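# Insert the keyed peg fully into the plate's hole

## Task

Pick up the peg lying on the table and lower it into the plate's hole, turned the single way that fits, until it sits on the hole's bottom. Forcing or wedging the peg too hard ends the attempt.

## Robot and tools

Robot: two arms, left_arm and right_arm, each with a two-finger gripper. The fingers extend along the gripper's +z axis and close along its y axis. end_effector_position is the point between the finger pads, about 1 cm short of the tips. Cameras: cam_high, cam_low, cam_left_wrist and cam_right_wrist, each 896x504 pixels.

Frame: everything uses the scene frame. Its origin is at table-top height, halfway between the arms' nominal bases. +x points out over the table, +z points up, and left_arm is on the +y side; arm names do not match left and right in the images. The real bases are offset from nominal, and only a BASES line gives their calibrated spots. Reported positions (metres) and end_effector_quat_wxyz can be a few cm off, more at long reach.

Row format: every motion call uses rows of 14 numbers, each between -1 and 1, always covering both arms: left_arm dx, dy, dz, rx, ry, rz, opening, then the same seven for right_arm. dx, dy, dz are offsets along the scene axes, and rx, ry, rz make one rotation vector that turns the gripper about its Hand target position. Scale: 1.0 equals 0.6 m or 180 degrees. Offsets count from the arm's Hand target when the action or move begins, never from the row before, so sending the same offset twice moves the arm twice. A translation longer than 1.0 may be shortened along its direction. opening is absolute, not an offset: +1 is fully open (0.094 m), -1 is shut. A 0 there means half open, so to leave a gripper alone resend its present command (see Tool commands). Six zeros for the pose re-request the current Hand target.

execute_actions(actions, cameras): actions holds up to 15 actions; each action holds up to 15 rows, one row per 1/30 s step, and a short action keeps its last row for the remaining steps. One action lasts 0.5 s. An empty list just returns state and images. cameras: omitted, null or ["all"] gives every camera, [] none; an unknown name makes the call invalid.

move(target, speed, blend, opening_speed, blocking, cameras): target is one 14-number row or a list of up to 15 rows, and every row is an offset from the Hand targets at the start of the move, not from the previous row. Each gripper follows a straight line. speed is the path's top speed in m/s, 0.002 to 2.9, default 0.25, with rotation capped at twice that in rad/s; give one value or one per target. blend (m) rounds the corners at intermediate targets. opening_speed is the finger rate per second on the -1 to 1 scale, at least 0.2; use it low when closing gently. blocking=false returns after roughly 0.5 s while the move runs on. Paths take 0.5 s at least and are cut off after 10 s. Moves neither avoid obstacles nor the other arm. Faster moves lag and wander more and strike harder, and a target set deeper past a contact pushes harder. Keep paths away from an arm's own base, or its shoulder posture may flip. The first target's opening is sent at the start; later targets' openings are sent on arrival, once everything is still. The result adds a move: line naming the ending (done, off_target, moving, held, fault) and limits (paced: pose clipped; held: steps withheld). done means at rest within 10 mm and 2 degrees; neither done nor off_target tells you about contact.

wait(seconds 0 to 10) lets time pass with the last commands held. stop() brakes a running move; it needs room. zoom_image(camera, region [x0, y0, x1, y1], at most 504 by 504 px, origin top-left) enlarges part of that camera's newest image. finished_scene(scene 1, optional) ends the scene for good; the peg must stay seated without help.

Reading results: Hand target is the last commanded pose after clipping; next offsets start from it. Orientation commands are clipped each step to 40 degrees from the measured one. Friction and weight can leave a gripper a centimetre or more from its command in free air; the next command asks again, and if it still falls short, send the gap as an offset. grip_measured uses the opening scale; empty it reads up to 2.5 mm wide, on a hard part up to about 3 mm narrow. Commanding about 0.05 below the first-touch reading (0.11 for small or round parts) gives full squeeze, roughly 50 to 64 N per pad. To release, command well above grip_measured. Joint velocities say within noise when the arm is still. Joint torques follow the joint order, positive toward larger angles; joints 1 to 3 wrap at ±28 N m. Joint ranges (rad): waist -2.618 to 3.054, shoulder 0 to 3.142, elbow 0 to 3.142 (straight at 2.901), wrist pitch ±1.571, wrist yaw ±1.571, wrist roll ±2.094.

Cautions: lower the peg slowly and stop pressing once it bottoms; jamming ends the try. An arm blocked by something keeps pushing until you command its target back past the gripper. Don't let the grippers, housings or wrist cameras hit each other or close on the other arm's fingers; the clearance check does not guard those. Anything leaving the table fails the task; don't drop or release a moving peg. A camera cable touching a part counts as the arm touching it. Loose parts may get a small push now and then. Motors heat when holding loads, stretched out or pushing at unreachable poses: MOTOR HOT at 75 °C, a fold-up fault at 90 °C, collapse at 100 °C. The scene keeps running while you write replies.

Each tool is called after ">>>" as name(argument=value, ...) on one line, values as JSON.

## Session

>>> execute_actions(actions=[])

Scene clock: 0.00 s.
left_arm: end_effector_position=(+0.3218, +0.3918, +0.1439) grip_measured=+1.000 end_effector_quat_wxyz=(+0.681, -0.121, +0.713, +0.117) | right_arm: end_effector_position=(+0.3501, -0.3005, +0.1330) grip_measured=+1.000 end_effector_quat_wxyz=(+0.657, +0.088, +0.748, -0.034)
Joint positions: left_arm=[-0.151 1.577 0.217 1.309 -0.5 -0.024 0.094] | right_arm=[0.012 1.479 0.22 1.122 0.168 0.088 0.094]
Joint velocities: within noise
Joint torques (N m): no reading
Heat: left arm: 31 °C; right arm: 29 °C.
Hand target: left_arm +0.3224, +0.3923, +0.1456; +0.682, -0.123, +0.711, +0.117 | right_arm +0.3511, -0.3006, +0.1360; +0.660, +0.088, +0.746, -0.034
Tool commands: left_gripper/opening=+1.0 right_gripper/opening=+1.0

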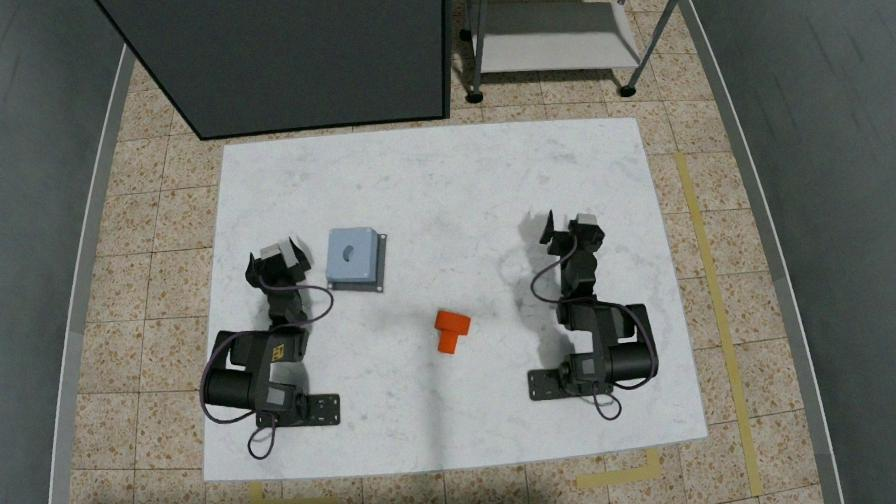

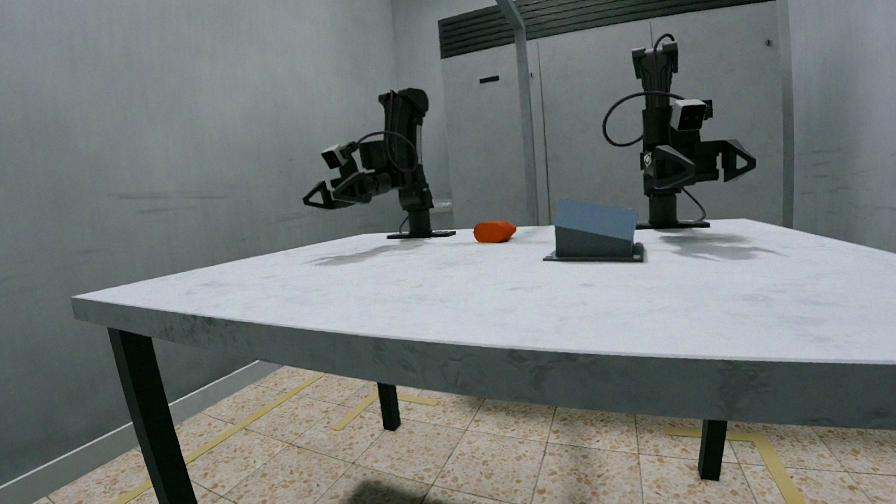

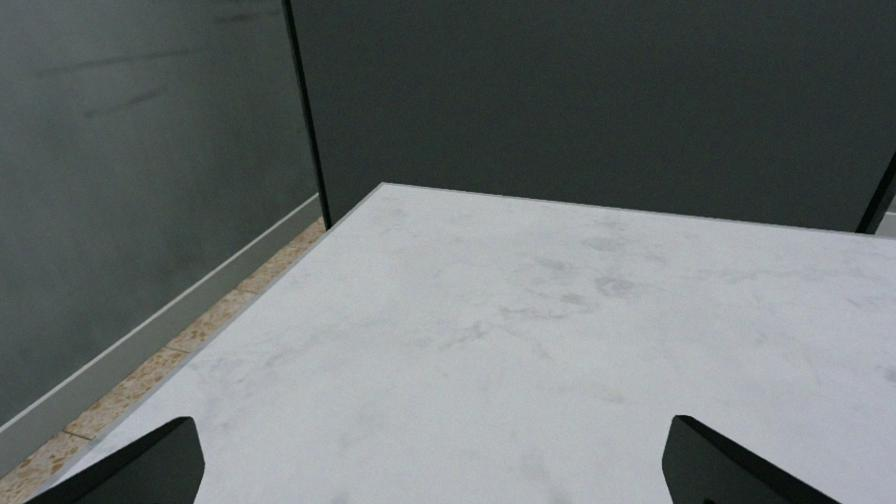

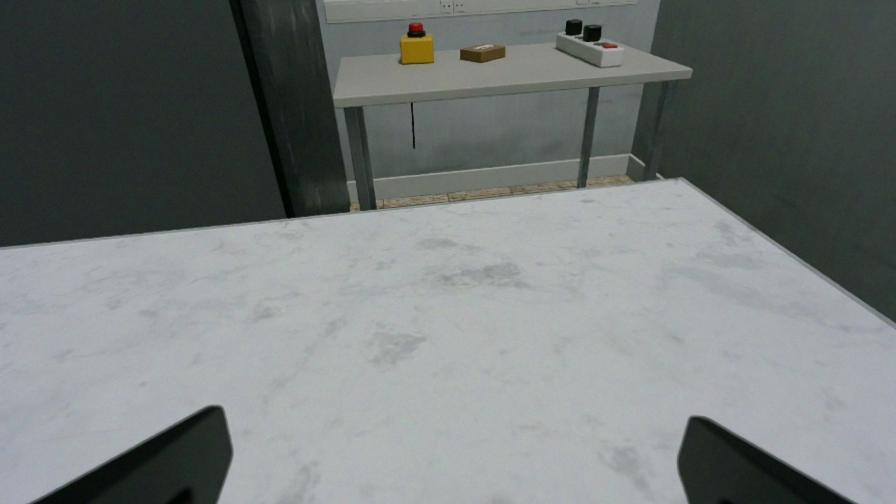

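>>> zoom_image(camera="cam_high", region=[300, 210, 500, 370])

>>> zoom_image(camera="cam_low", region=[450, 180, 670, 280])

Scaled by 2.520 from the camera's 896x504 image, which has a finer 1280x720 frame.

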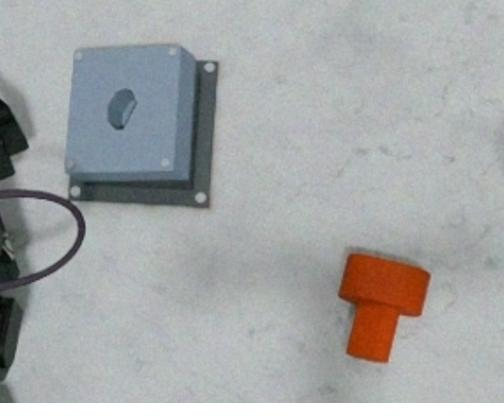

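Scaled by 2.291 from the camera's 896x504 image, which has a finer 1280x720 frame.

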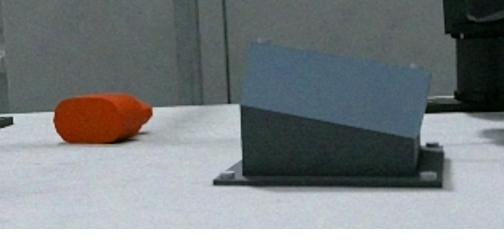

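>>> move(target=[-0.103, -0.353, 0.257, -0.0826, 0.482, -0.0869, 1.0, -0.318, 0.335, 0.273, 0.0237, 0.459, 0.0612, 1.0], speed=0.3)

Scene clock: 66.70 s.
left_arm: end_effector_position=(+0.2683, +0.1773, +0.3041) grip_measured=+1.000 end_effector_quat_wxyz=(+0.187, +0.003, +0.976, -0.109) | right_arm: end_effector_position=(+0.1647, -0.0968, +0.2916) grip_measured=+1.000 end_effector_quat_wxyz=(+0.146, -0.005, +0.981, +0.130)
Joint positions: left_arm=[-0.533 1.712 2.105 -1.527 -0.007 -0.537 0.094] | right_arm=[0.769 1.323 1.703 -1.558 0.01 0.744 0.094]
Joint velocities: within noise
Joint torques (N m): left_arm=[-0.12 -6.87 7.5 0.68 0.01 -0.08] | right_arm=[0.01 -4.97 8.68 0.6 -0.03 0.06]
Heat: left arm: 32 °C; right arm: 37 °C.
Hand target: left_arm +0.2605, +0.1804, +0.2998; -0.001, +0.000, +1.000, +0.000 | right_arm +0.1604, -0.0995, +0.2997; +0.001, +0.000, +1.000, -0.001
Off the commanded pose: left_arm 0.009 m, 25 deg | right_arm 0.010 m, 23 deg.
joint sent to its limit (left arm) — joint 4 (wrist pitch), lower limit. The joint targets are off in orientation, not in position.
joint sent to its limit (right arm) — joint 4 (wrist pitch), lower limit. The joint targets are off in orientation, not in position.
move: off_target (left_arm, right_arm)

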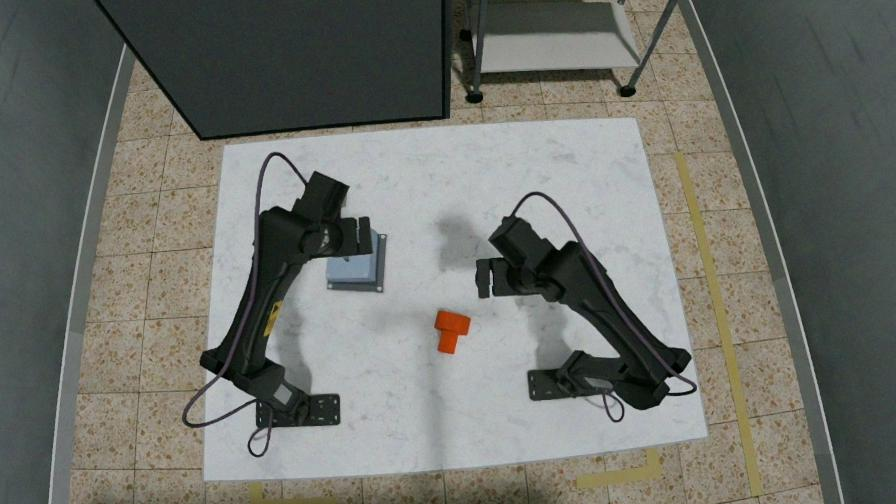

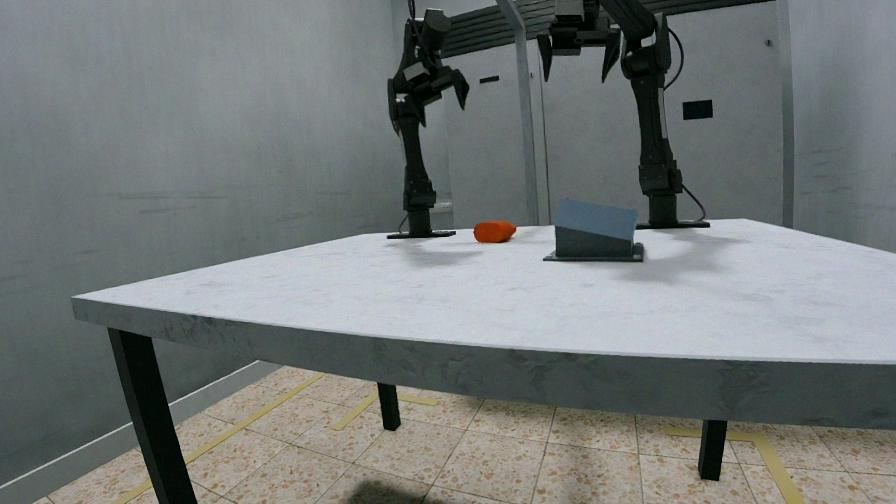

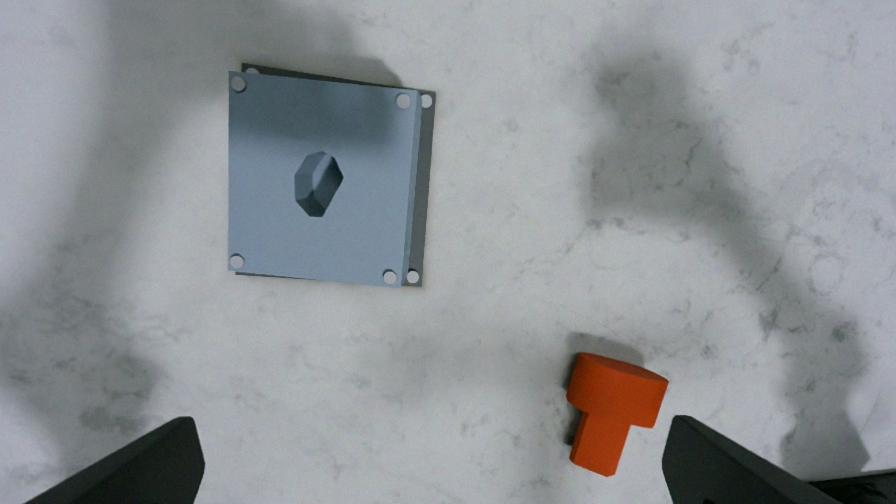

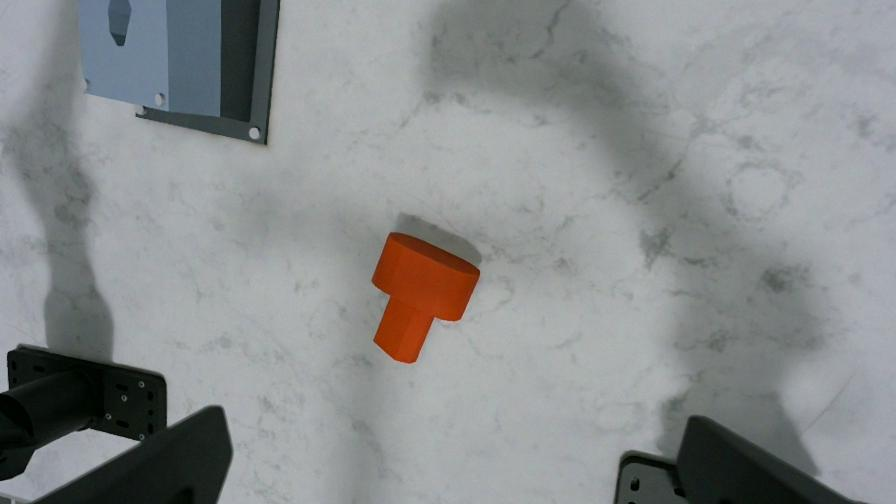

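>>> zoom_image(camera="cam_left_wrist", region=[210, 50, 450, 300])

>>> zoom_image(camera="cam_right_wrist", region=[340, 200, 520, 380])

>>> zoom_image(camera="cam_left_wrist", region=[530, 320, 700, 490])

Scaled by 2.016 from the camera's 896x504 image, which has a finer 1280x720 frame.

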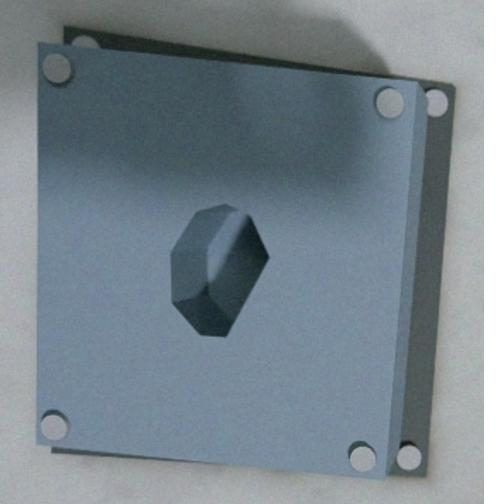

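Scaled by 2.800 from the camera's 896x504 image, which has a finer 1280x720 frame.

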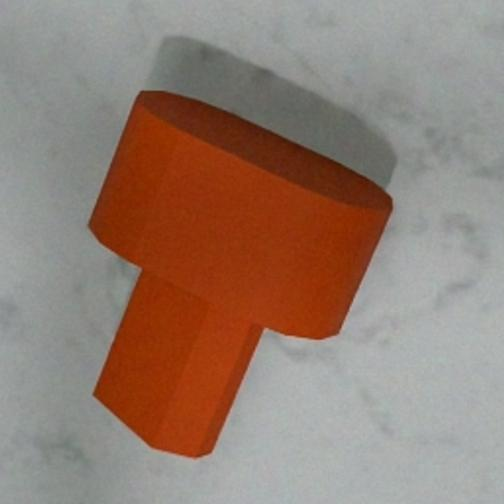

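Scaled by 2.965 from the camera's 896x504 image, which has a finer 1280x720 frame.

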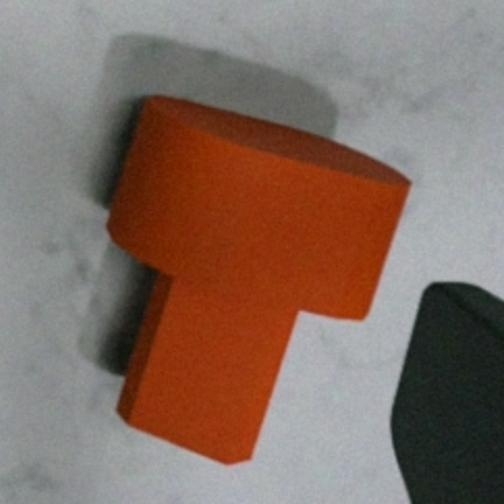

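>>> move(target=[0.069, 0.049, -0.206, 0, -0.139, 0, 1.0, 0, 0, 0, 0, 0, 0, 1.0], speed=0.25, cameras=["cam_left_wrist", "cam_low"])

Scene clock: 314.80 s.
left_arm: end_effector_position=(+0.3050, +0.2012, +0.1716) grip_measured=+1.000 end_effector_quat_wxyz=(+0.209, +0.003, +0.978, -0.007) | right_arm: end_effector_position=(+0.1644, -0.0967, +0.2915) grip_measured=+1.000 end_effector_quat_wxyz=(+0.145, -0.005, +0.981, +0.130)
Joint positions: left_arm=[-0.517 1.66 1.491 -1.025 -0.195 -0.484 0.094] | right_arm=[0.769 1.323 1.703 -1.559 0.008 0.746 0.094]
Joint velocities: within noise
Joint torques (N m): left_arm=[0.61 -11.71 5.46 1.03 -0.23 0.07] | right_arm=[-0.03 -4.97 8.68 0.6 -0.03 0.07]
Heat: left arm: 38 °C; right arm: 32 °C.
Hand target: left_arm +0.3019, +0.2099, +0.1762; +0.216, +0.000, +0.976, +0.000 | right_arm +0.1604, -0.0996, +0.2997; +0.001, +0.000, +1.000, -0.001
Off the commanded pose: left_arm 0.010 m, 1 deg | right_arm 0.010 m, 22 deg.
joint sent to its limit (right arm) — joint 4 (wrist pitch), lower limit. The joint targets are off in orientation, not in position.
move: off_target (right_arm)
Images, in order (width x height): cam_low 896x504, cam_left_wrist 896x504.

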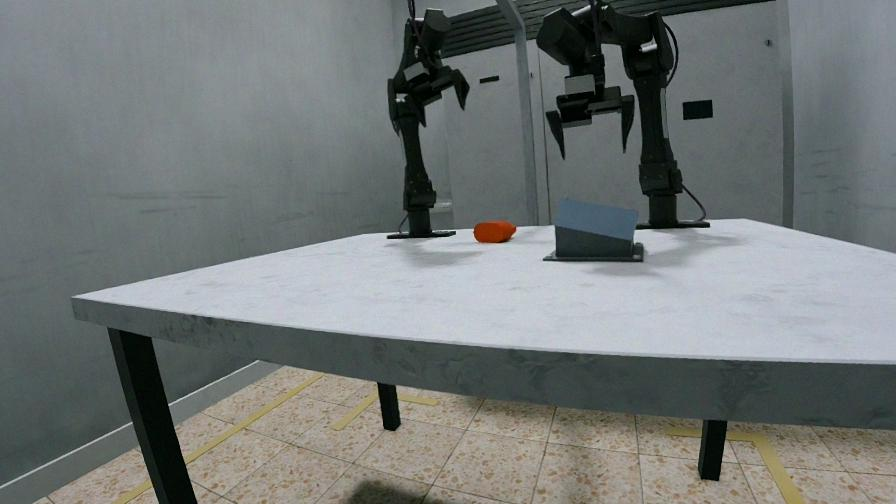

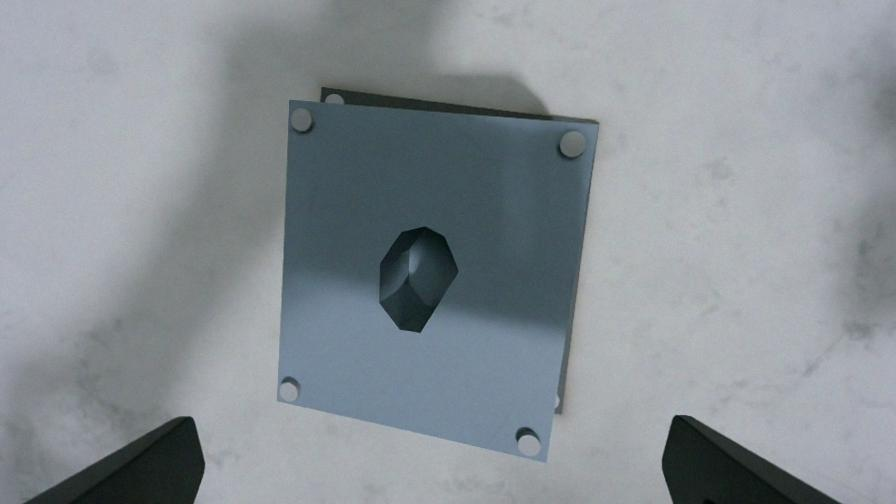

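>>> zoom_image(camera="cam_left_wrist", region=[360, 210, 480, 350])

Scaled by 3.600 from the camera's 896x504 image, which has a finer 1280x720 frame.

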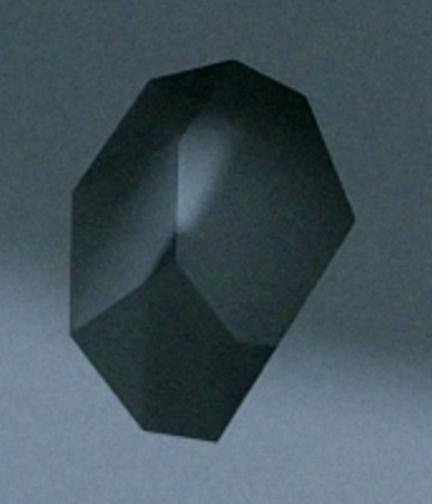

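>>> move(target=[0, 0, 0, 0, 0, 0, 1.0, -0.022, 0.144, -0.2495, 0, 0, -0.1, 1.0], speed=0.25, cameras=["cam_high", "cam_right_wrist"])

Scene clock: 587.20 s.
left_arm: end_effector_position=(+0.3054, +0.2011, +0.1718) grip_measured=+1.000 end_effector_quat_wxyz=(+0.210, +0.004, +0.978, -0.007) | right_arm: end_effector_position=(+0.1468, -0.0167, +0.1542) grip_measured=+1.000 end_effector_quat_wxyz=(+0.001, +0.154, +0.988, +0.000)
Joint positions: left_arm=[-0.517 1.66 1.491 -1.024 -0.195 -0.483 0.094] | right_arm=[0.997 1.7 1.548 -1.417 0.002 1.294 0.094]
Joint velocities: within noise
Joint torques (N m): left_arm=[0.64 -11.73 5.45 1.04 -0.23 0.03] | right_arm=[0.42 -6.63 7.32 0.08 0 0.1]
Heat: left arm: 48 °C; right arm: 33 °C.
Hand target: left_arm +0.3019, +0.2098, +0.1763; +0.216, +0.000, +0.976, +0.000 | right_arm +0.1472, -0.0131, +0.1499; +0.001, +0.157, +0.988, -0.001
Off the commanded pose: left_arm 0.010 m, 1 deg | right_arm 0.005 m, 0 deg.
move: done
Images, in order (width x height): cam_high 896x504, cam_right_wrist 896x504.

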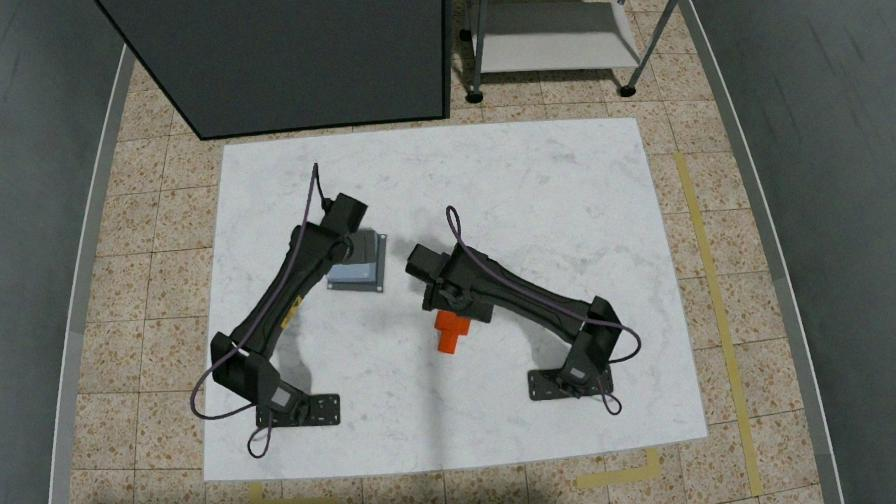

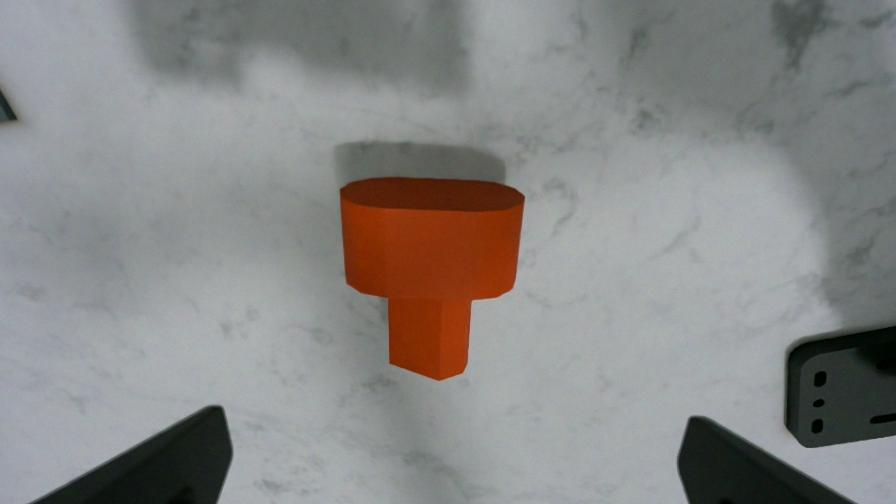

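>>> move(target=[-0.003, 0.284, -0.044, 0, -0.361, 0, 1.0, -0.0012, 0.015, -0.107, 0, 0, -0.0083, 1.0], speed=0.25, cameras=["cam_high", "cam_right_wrist", "cam_left_wrist"])

Scene clock: 678.63 s.
left_arm: end_effector_position=(+0.3029, +0.3794, +0.1535) grip_measured=+1.000 end_effector_quat_wxyz=(+0.708, -0.001, +0.706, +0.001) | right_arm: end_effector_position=(+0.1483, -0.0053, +0.0948) grip_measured=+1.000 end_effector_quat_wxyz=(+0.004, +0.168, +0.986, +0.008)
Joint positions: left_arm=[0.09 1.471 0.097 1.378 0.075 0.001 0.094] | right_arm=[1.013 1.73 1.347 -1.169 0.002 1.338 0.094]
Joint velocities: within noise
Joint torques (N m): left_arm=[0.75 -3.17 3.59 2.14 0.11 -0.02] | right_arm=[0.57 -6.17 6.68 0.11 0.01 0.1]
Heat: left arm: 49 °C; right arm: 32 °C.
Hand target: left_arm +0.3001, +0.3803, +0.1498; +0.707, +0.000, +0.708, +0.000 | right_arm +0.1465, -0.0041, +0.0858; +0.001, +0.170, +0.986, -0.001
Off the commanded pose: left_arm 0.005 m, 0 deg | right_arm 0.009 m, 1 deg.
move: done
Images, in order (width x height): cam_high 896x504, cam_left_wrist 896x504, cam_right_wrist 896x504.

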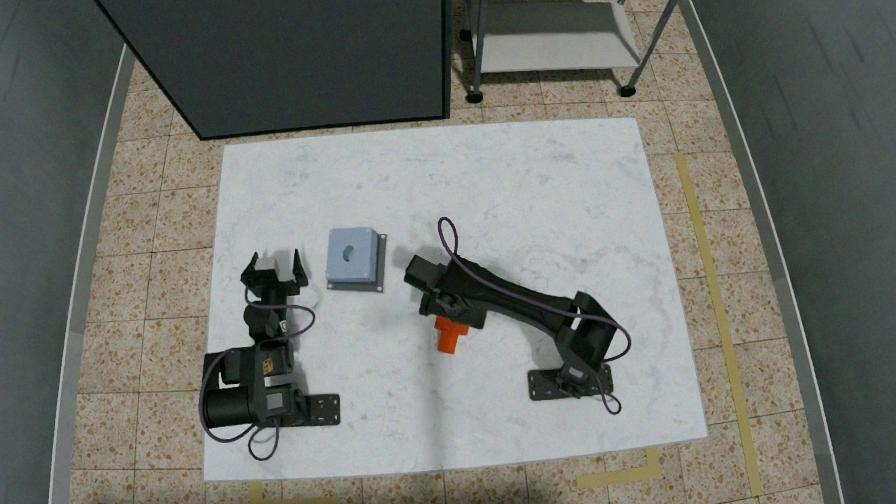

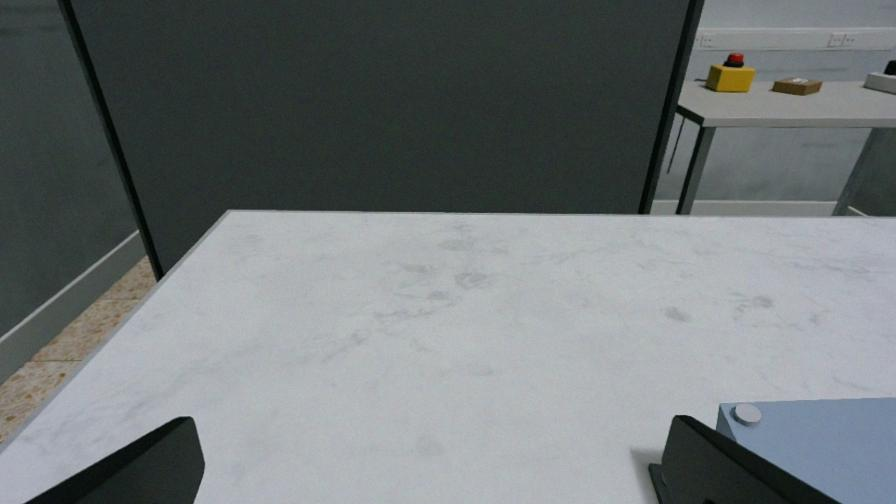

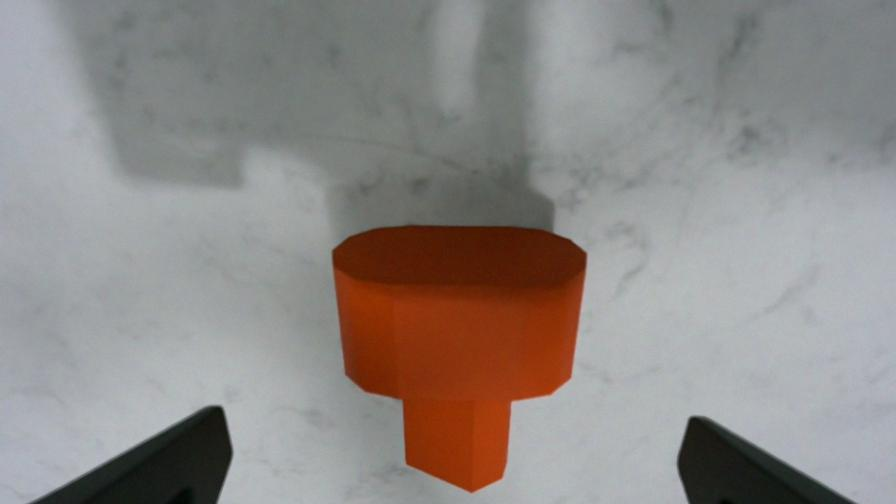

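>>> move(target=[0, 0, 0, 0, 0, 0, 1.0, 0.0055, -0.0043, -0.083, 0, 0, 0, 1.0], speed=0.15, cameras=["cam_low", "cam_right_wrist"])

>>> zoom_image(camera="cam_low", region=[430, 150, 650, 280])

Scene clock: 806.87 s.
left_arm: end_effector_position=(+0.3029, +0.3793, +0.1537) grip_measured=+1.000 end_effector_quat_wxyz=(+0.708, +0.000, +0.706, +0.001) | right_arm: end_effector_position=(+0.1481, -0.0052, +0.0440) grip_measured=+1.000 end_effector_quat_wxyz=(+0.003, +0.168, +0.986, +0.006)
Joint positions: left_arm=[0.09 1.471 0.097 1.378 0.076 0.001 0.094] | right_arm=[1.013 1.781 1.2 -0.976 0.001 1.338 0.094]
Joint velocities: within noise
Joint torques (N m): left_arm=[0.7 -3.17 3.6 2.15 0.11 -0.02] | right_arm=[-0.53 -6.5 6.58 0.13 0.02 -0.03]
Heat: left arm: 39 °C; right arm: 33 °C.
Hand target: left_arm +0.3001, +0.3803, +0.1499; +0.707, +0.000, +0.707, +0.000 | right_arm +0.1498, -0.0067, +0.0360; +0.001, +0.169, +0.986, -0.001
Off the commanded pose: left_arm 0.005 m, 0 deg | right_arm 0.008 m, 1 deg.
move: done
Images, in order (width x height): cam_low 896x504, cam_right_wrist 896x504.

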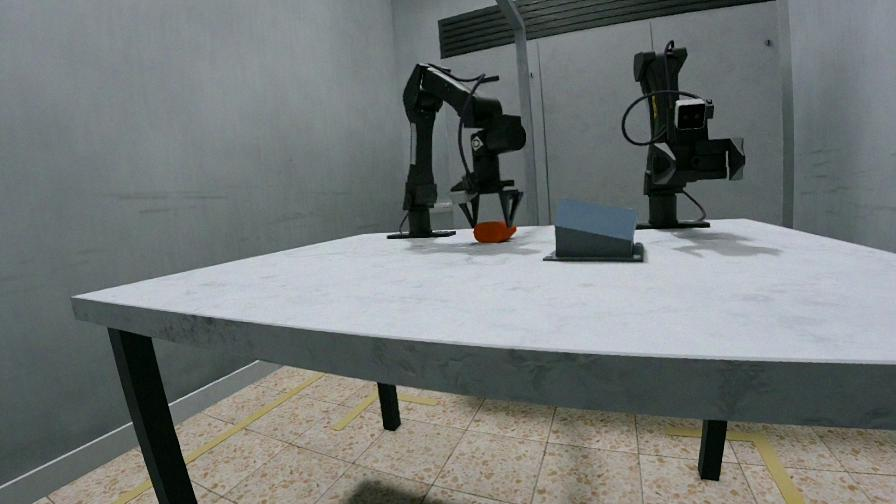

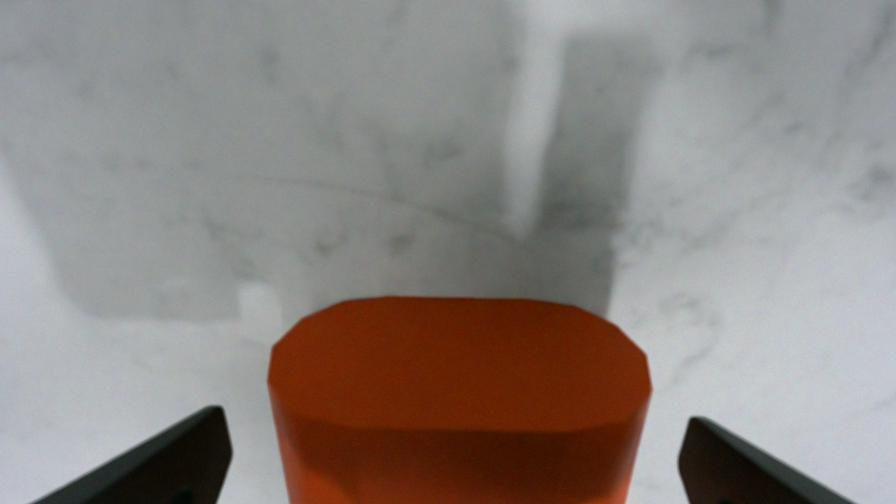

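Scaled by 2.291 from the camera's 896x504 image, which has a finer 1280x720 frame.

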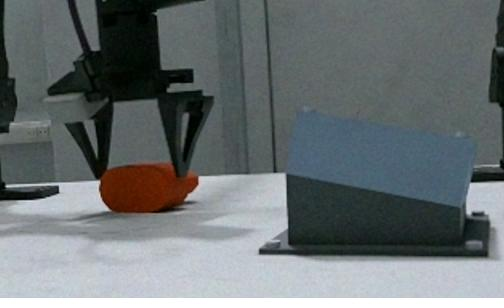

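>>> move(target=[0, 0, 0, 0, 0, 0, 1.0, -0.001, -0.004, -0.0333, 0, 0, 0, 1.0], speed=0.1, cameras=["cam_low", "cam_right_wrist"])

>>> zoom_image(camera="cam_low", region=[430, 150, 650, 280])

Scene clock: 827.70 s.
left_arm: end_effector_position=(+0.3029, +0.3793, +0.1537) grip_measured=+1.000 end_effector_quat_wxyz=(+0.709, +0.000, +0.706, +0.001) | right_arm: end_effector_position=(+0.1482, -0.0070, +0.0245) grip_measured=+1.000 end_effector_quat_wxyz=(+0.003, +0.170, +0.985, +0.007)
Joint positions: left_arm=[0.09 1.471 0.097 1.379 0.076 0.001 0.094] | right_arm=[1.01 1.802 1.142 -0.896 0.001 1.338 0.094]
Joint velocities: within noise
Joint torques (N m): left_arm=[0.73 -3.15 3.62 2.16 0.1 -0.02] | right_arm=[-0.46 -6.42 6.34 0.09 0.02 -0.05]
Heat: left arm: 40 °C; right arm: 33 °C.
Hand target: left_arm +0.3001, +0.3803, +0.1499; +0.707, +0.000, +0.707, +0.000 | right_arm +0.1492, -0.0092, +0.0160; +0.000, +0.170, +0.986, -0.001
Off the commanded pose: left_arm 0.005 m, 0 deg | right_arm 0.009 m, 1 deg.
move: done
Images, in order (width x height): cam_low 896x504, cam_right_wrist 896x504.

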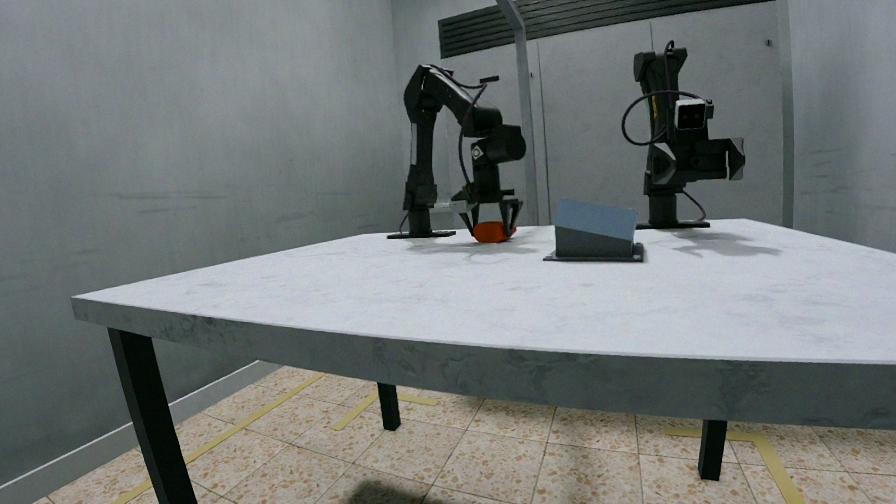

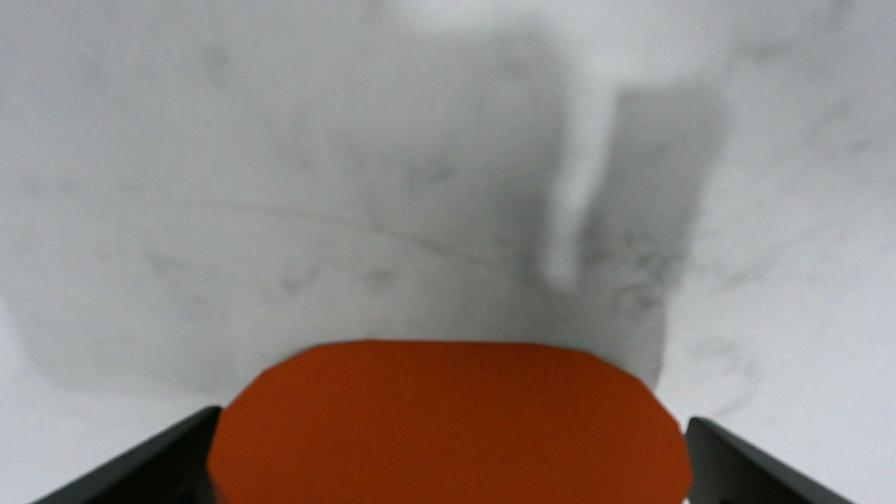

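Scaled by 2.291 from the camera's 896x504 image, which has a finer 1280x720 frame.

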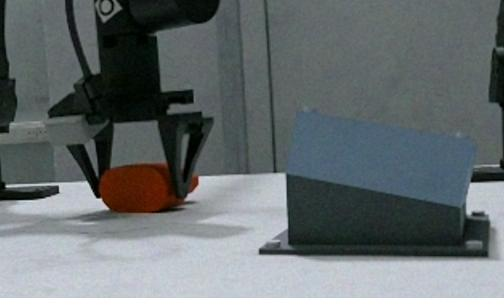

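>>> move(target=[0, 0, 0, 0, 0, 0, 1.0, 0, 0, 0, 0, 0, 0, 0.4], speed=0.1, opening_speed=0.4, cameras=["cam_right_wrist"])

Scene clock: 847.83 s.
left_arm: end_effector_position=(+0.3029, +0.3793, +0.1537) grip_measured=+1.000 end_effector_quat_wxyz=(+0.709, +0.000, +0.706, +0.001) | right_arm: end_effector_position=(+0.1487, -0.0063, +0.0245) grip_measured=+0.686 end_effector_quat_wxyz=(+0.004, +0.170, +0.985, +0.009)
Joint positions: left_arm=[0.09 1.471 0.097 1.379 0.076 0.001 0.094] | right_arm=[1.01 1.802 1.142 -0.893 0.001 1.338 0.079]
Joint velocities: within noise
Joint torques (N m): left_arm=[0.72 -3.15 3.6 2.15 0.1 -0.02] | right_arm=[-0.46 -6.43 6.35 0.09 0.02 -0.06]
Heat: left arm: 41 °C; right arm: 32 °C.
Hand target: left_arm +0.3001, +0.3803, +0.1498; +0.707, +0.000, +0.708, +0.000 | right_arm +0.1492, -0.0092, +0.0160; +0.001, +0.170, +0.986, -0.001
Off the commanded pose: left_arm 0.005 m, 0 deg | right_arm 0.009 m, 1 deg.
move: done
Images, in order (width x height): cam_right_wrist 896x504.

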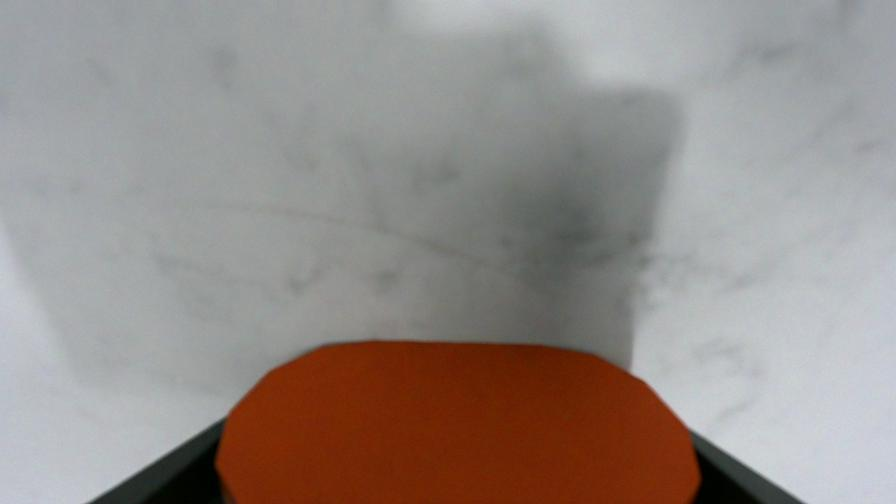

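>>> move(target=[-0.142, -0.094, 0.0687, 0.0300, 0.0796, -0.2281, 1.0, 0, 0, 0.28, 0, 0, 0, 0.4], speed=0.15, cameras=["cam_low", "cam_left_wrist", "cam_right_wrist"])

Scene clock: 1085.57 s.
left_arm: end_effector_position=(+0.2144, +0.3232, +0.1811) grip_measured=+1.000 end_effector_quat_wxyz=(+0.564, +0.274, +0.750, -0.213) | right_arm: end_effector_position=(+0.1482, -0.0070, +0.1716) grip_measured=+0.686 end_effector_quat_wxyz=(-0.005, +0.170, +0.985, -0.011)
Joint positions: left_arm=[0.502 0.841 0.433 -0.258 1.112 0.603 0.094] | right_arm=[1.01 1.77 1.699 -1.525 0.001 1.338 0.079]
Joint velocities: within noise
Joint torques (N m): left_arm=[0.75 -0.61 9.57 1.28 0.49 0.1] | right_arm=[-0.44 -10.17 9.88 -0.36 0.02 -0.05]
Heat: left arm: 45 °C; right arm: 33 °C.
Hand target: left_arm +0.2149, +0.3238, +0.1911; +0.569, +0.280, +0.742, -0.214 | right_arm +0.1492, -0.0092, +0.1840; +0.001, +0.170, +0.986, -0.001
Off the commanded pose: left_arm 0.010 m, 1 deg | right_arm 0.013 m, 1 deg.
move: off_target (right_arm)
Images, in order (width x height): cam_low 896x504, cam_left_wrist 896x504, cam_right_wrist 896x504.

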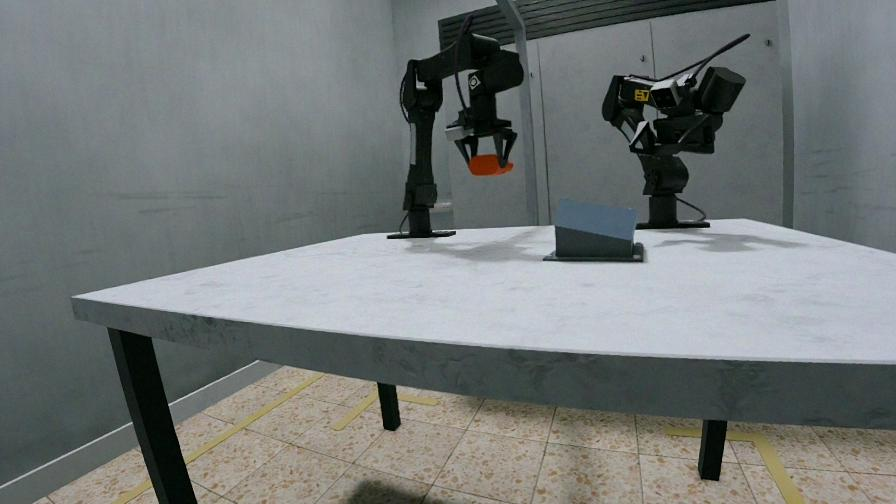

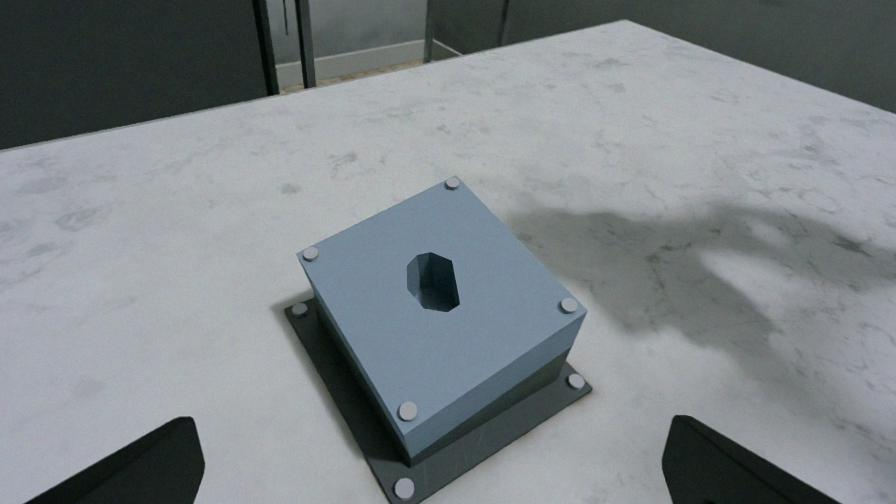

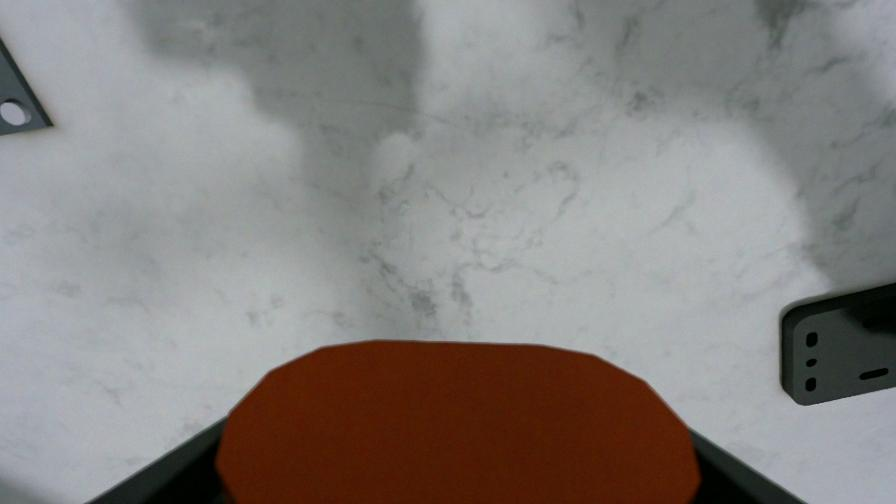

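>>> move(target=[0, 0, 0, 0, 0, 0, 1.0, 0.293, 0.3737, 0.0683, 0.2439, -0.4298, 0.5368, 0.4], speed=0.25)

Scene clock: 1117.53 s.
left_arm: end_effector_position=(+0.2143, +0.3232, +0.1809) grip_measured=+1.000 end_effector_quat_wxyz=(+0.564, +0.274, +0.750, -0.212) | right_arm: end_effector_position=(+0.3183, +0.2084, +0.2148) grip_measured=+0.686 end_effector_quat_wxyz=(-0.457, +0.586, -0.545, -0.387)
Joint positions: left_arm=[0.502 0.841 0.433 -0.26 1.113 0.606 0.094] | right_arm=[0.76 2.058 1.578 0.09 -0.738 -0.389 0.079]
Joint velocities: within noise
Joint torques (N m): left_arm=[0.75 -0.57 9.59 1.3 0.49 0.1] | right_arm=[-0.46 -10.04 12.38 2.14 -0.45 -0.1]
Heat: left arm: 42 °C; right arm: 39 °C.
Hand target: left_arm +0.2149, +0.3239, +0.1911; +0.570, +0.280, +0.742, -0.214 | right_arm +0.3250, +0.2150, +0.2249; -0.478, +0.590, -0.520, -0.391
Off the commanded pose: left_arm 0.010 m, 1 deg | right_arm 0.014 m, 4 deg.
move: off_target (right_arm)

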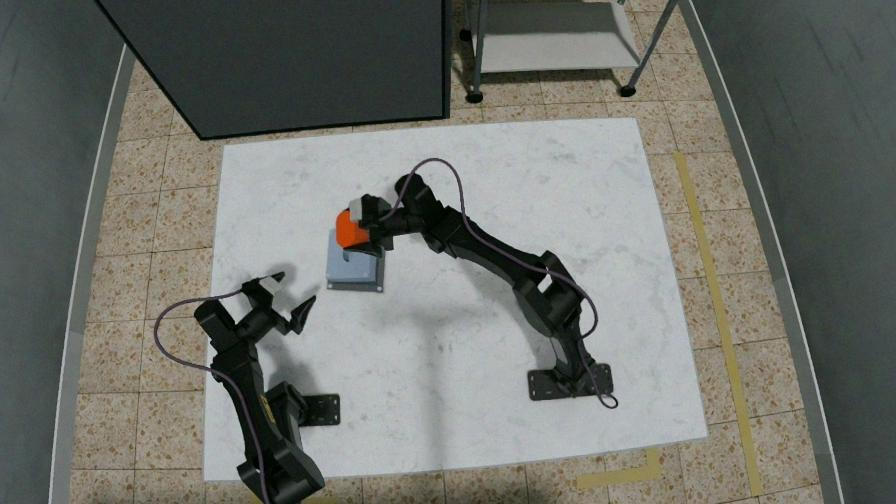

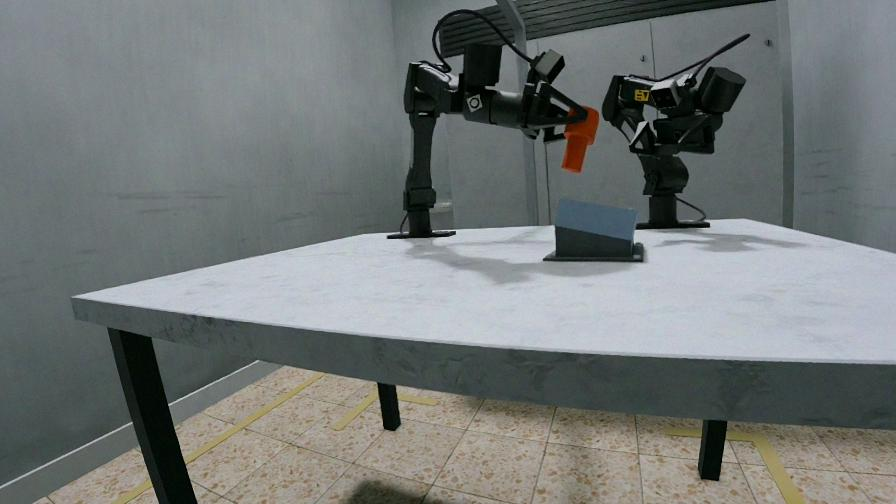

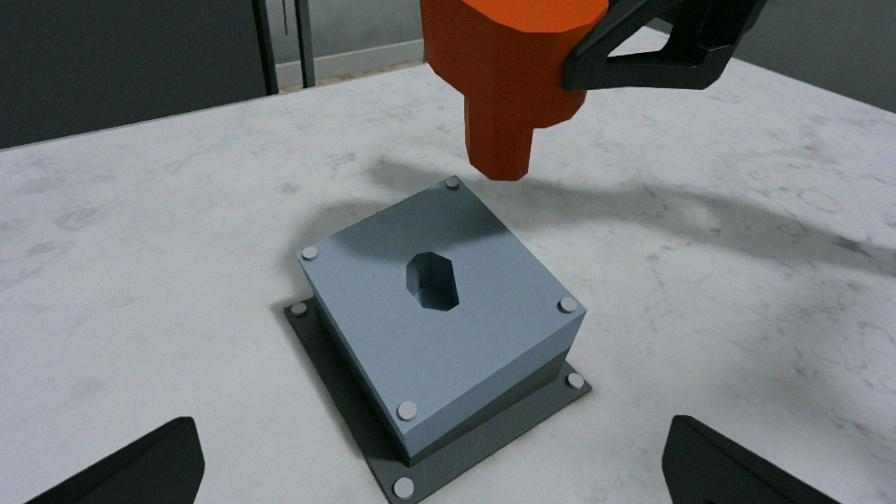

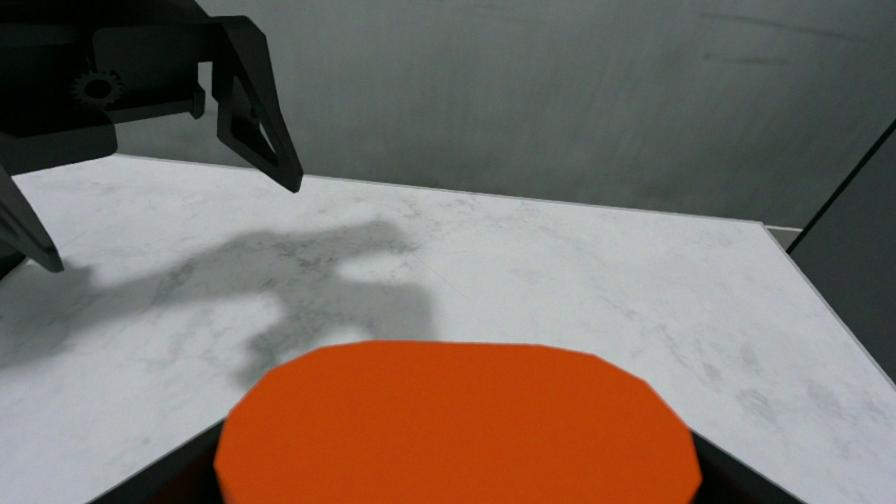

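>>> zoom_image(camera="cam_left_wrist", region=[380, 0, 640, 200])

>>> zoom_image(camera="cam_left_wrist", region=[380, 230, 480, 330])

>>> zoom_image(camera="cam_low", region=[520, 90, 680, 270])

Scaled by 1.938 from the camera's 896x504 image, which has a finer 1280x720 frame.

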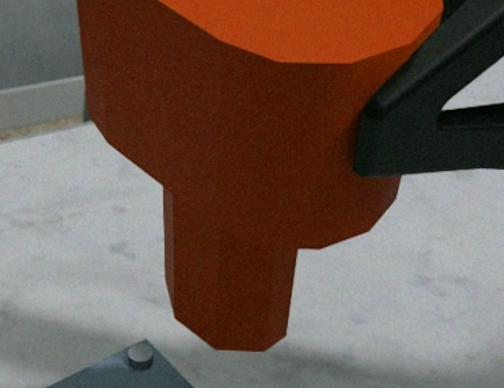

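Scaled by 5.040 from the camera's 896x504 image, which has a finer 1280x720 frame.

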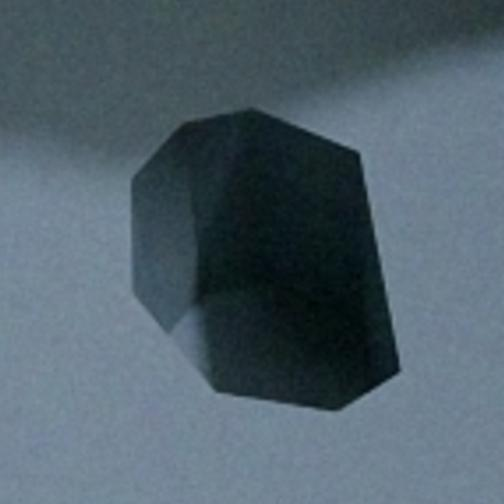

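Scaled by 2.800 from the camera's 896x504 image, which has a finer 1280x720 frame.

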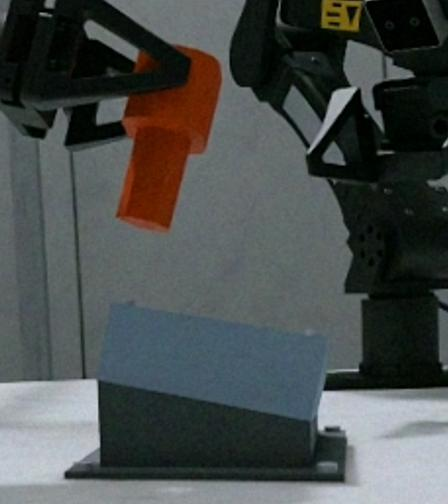

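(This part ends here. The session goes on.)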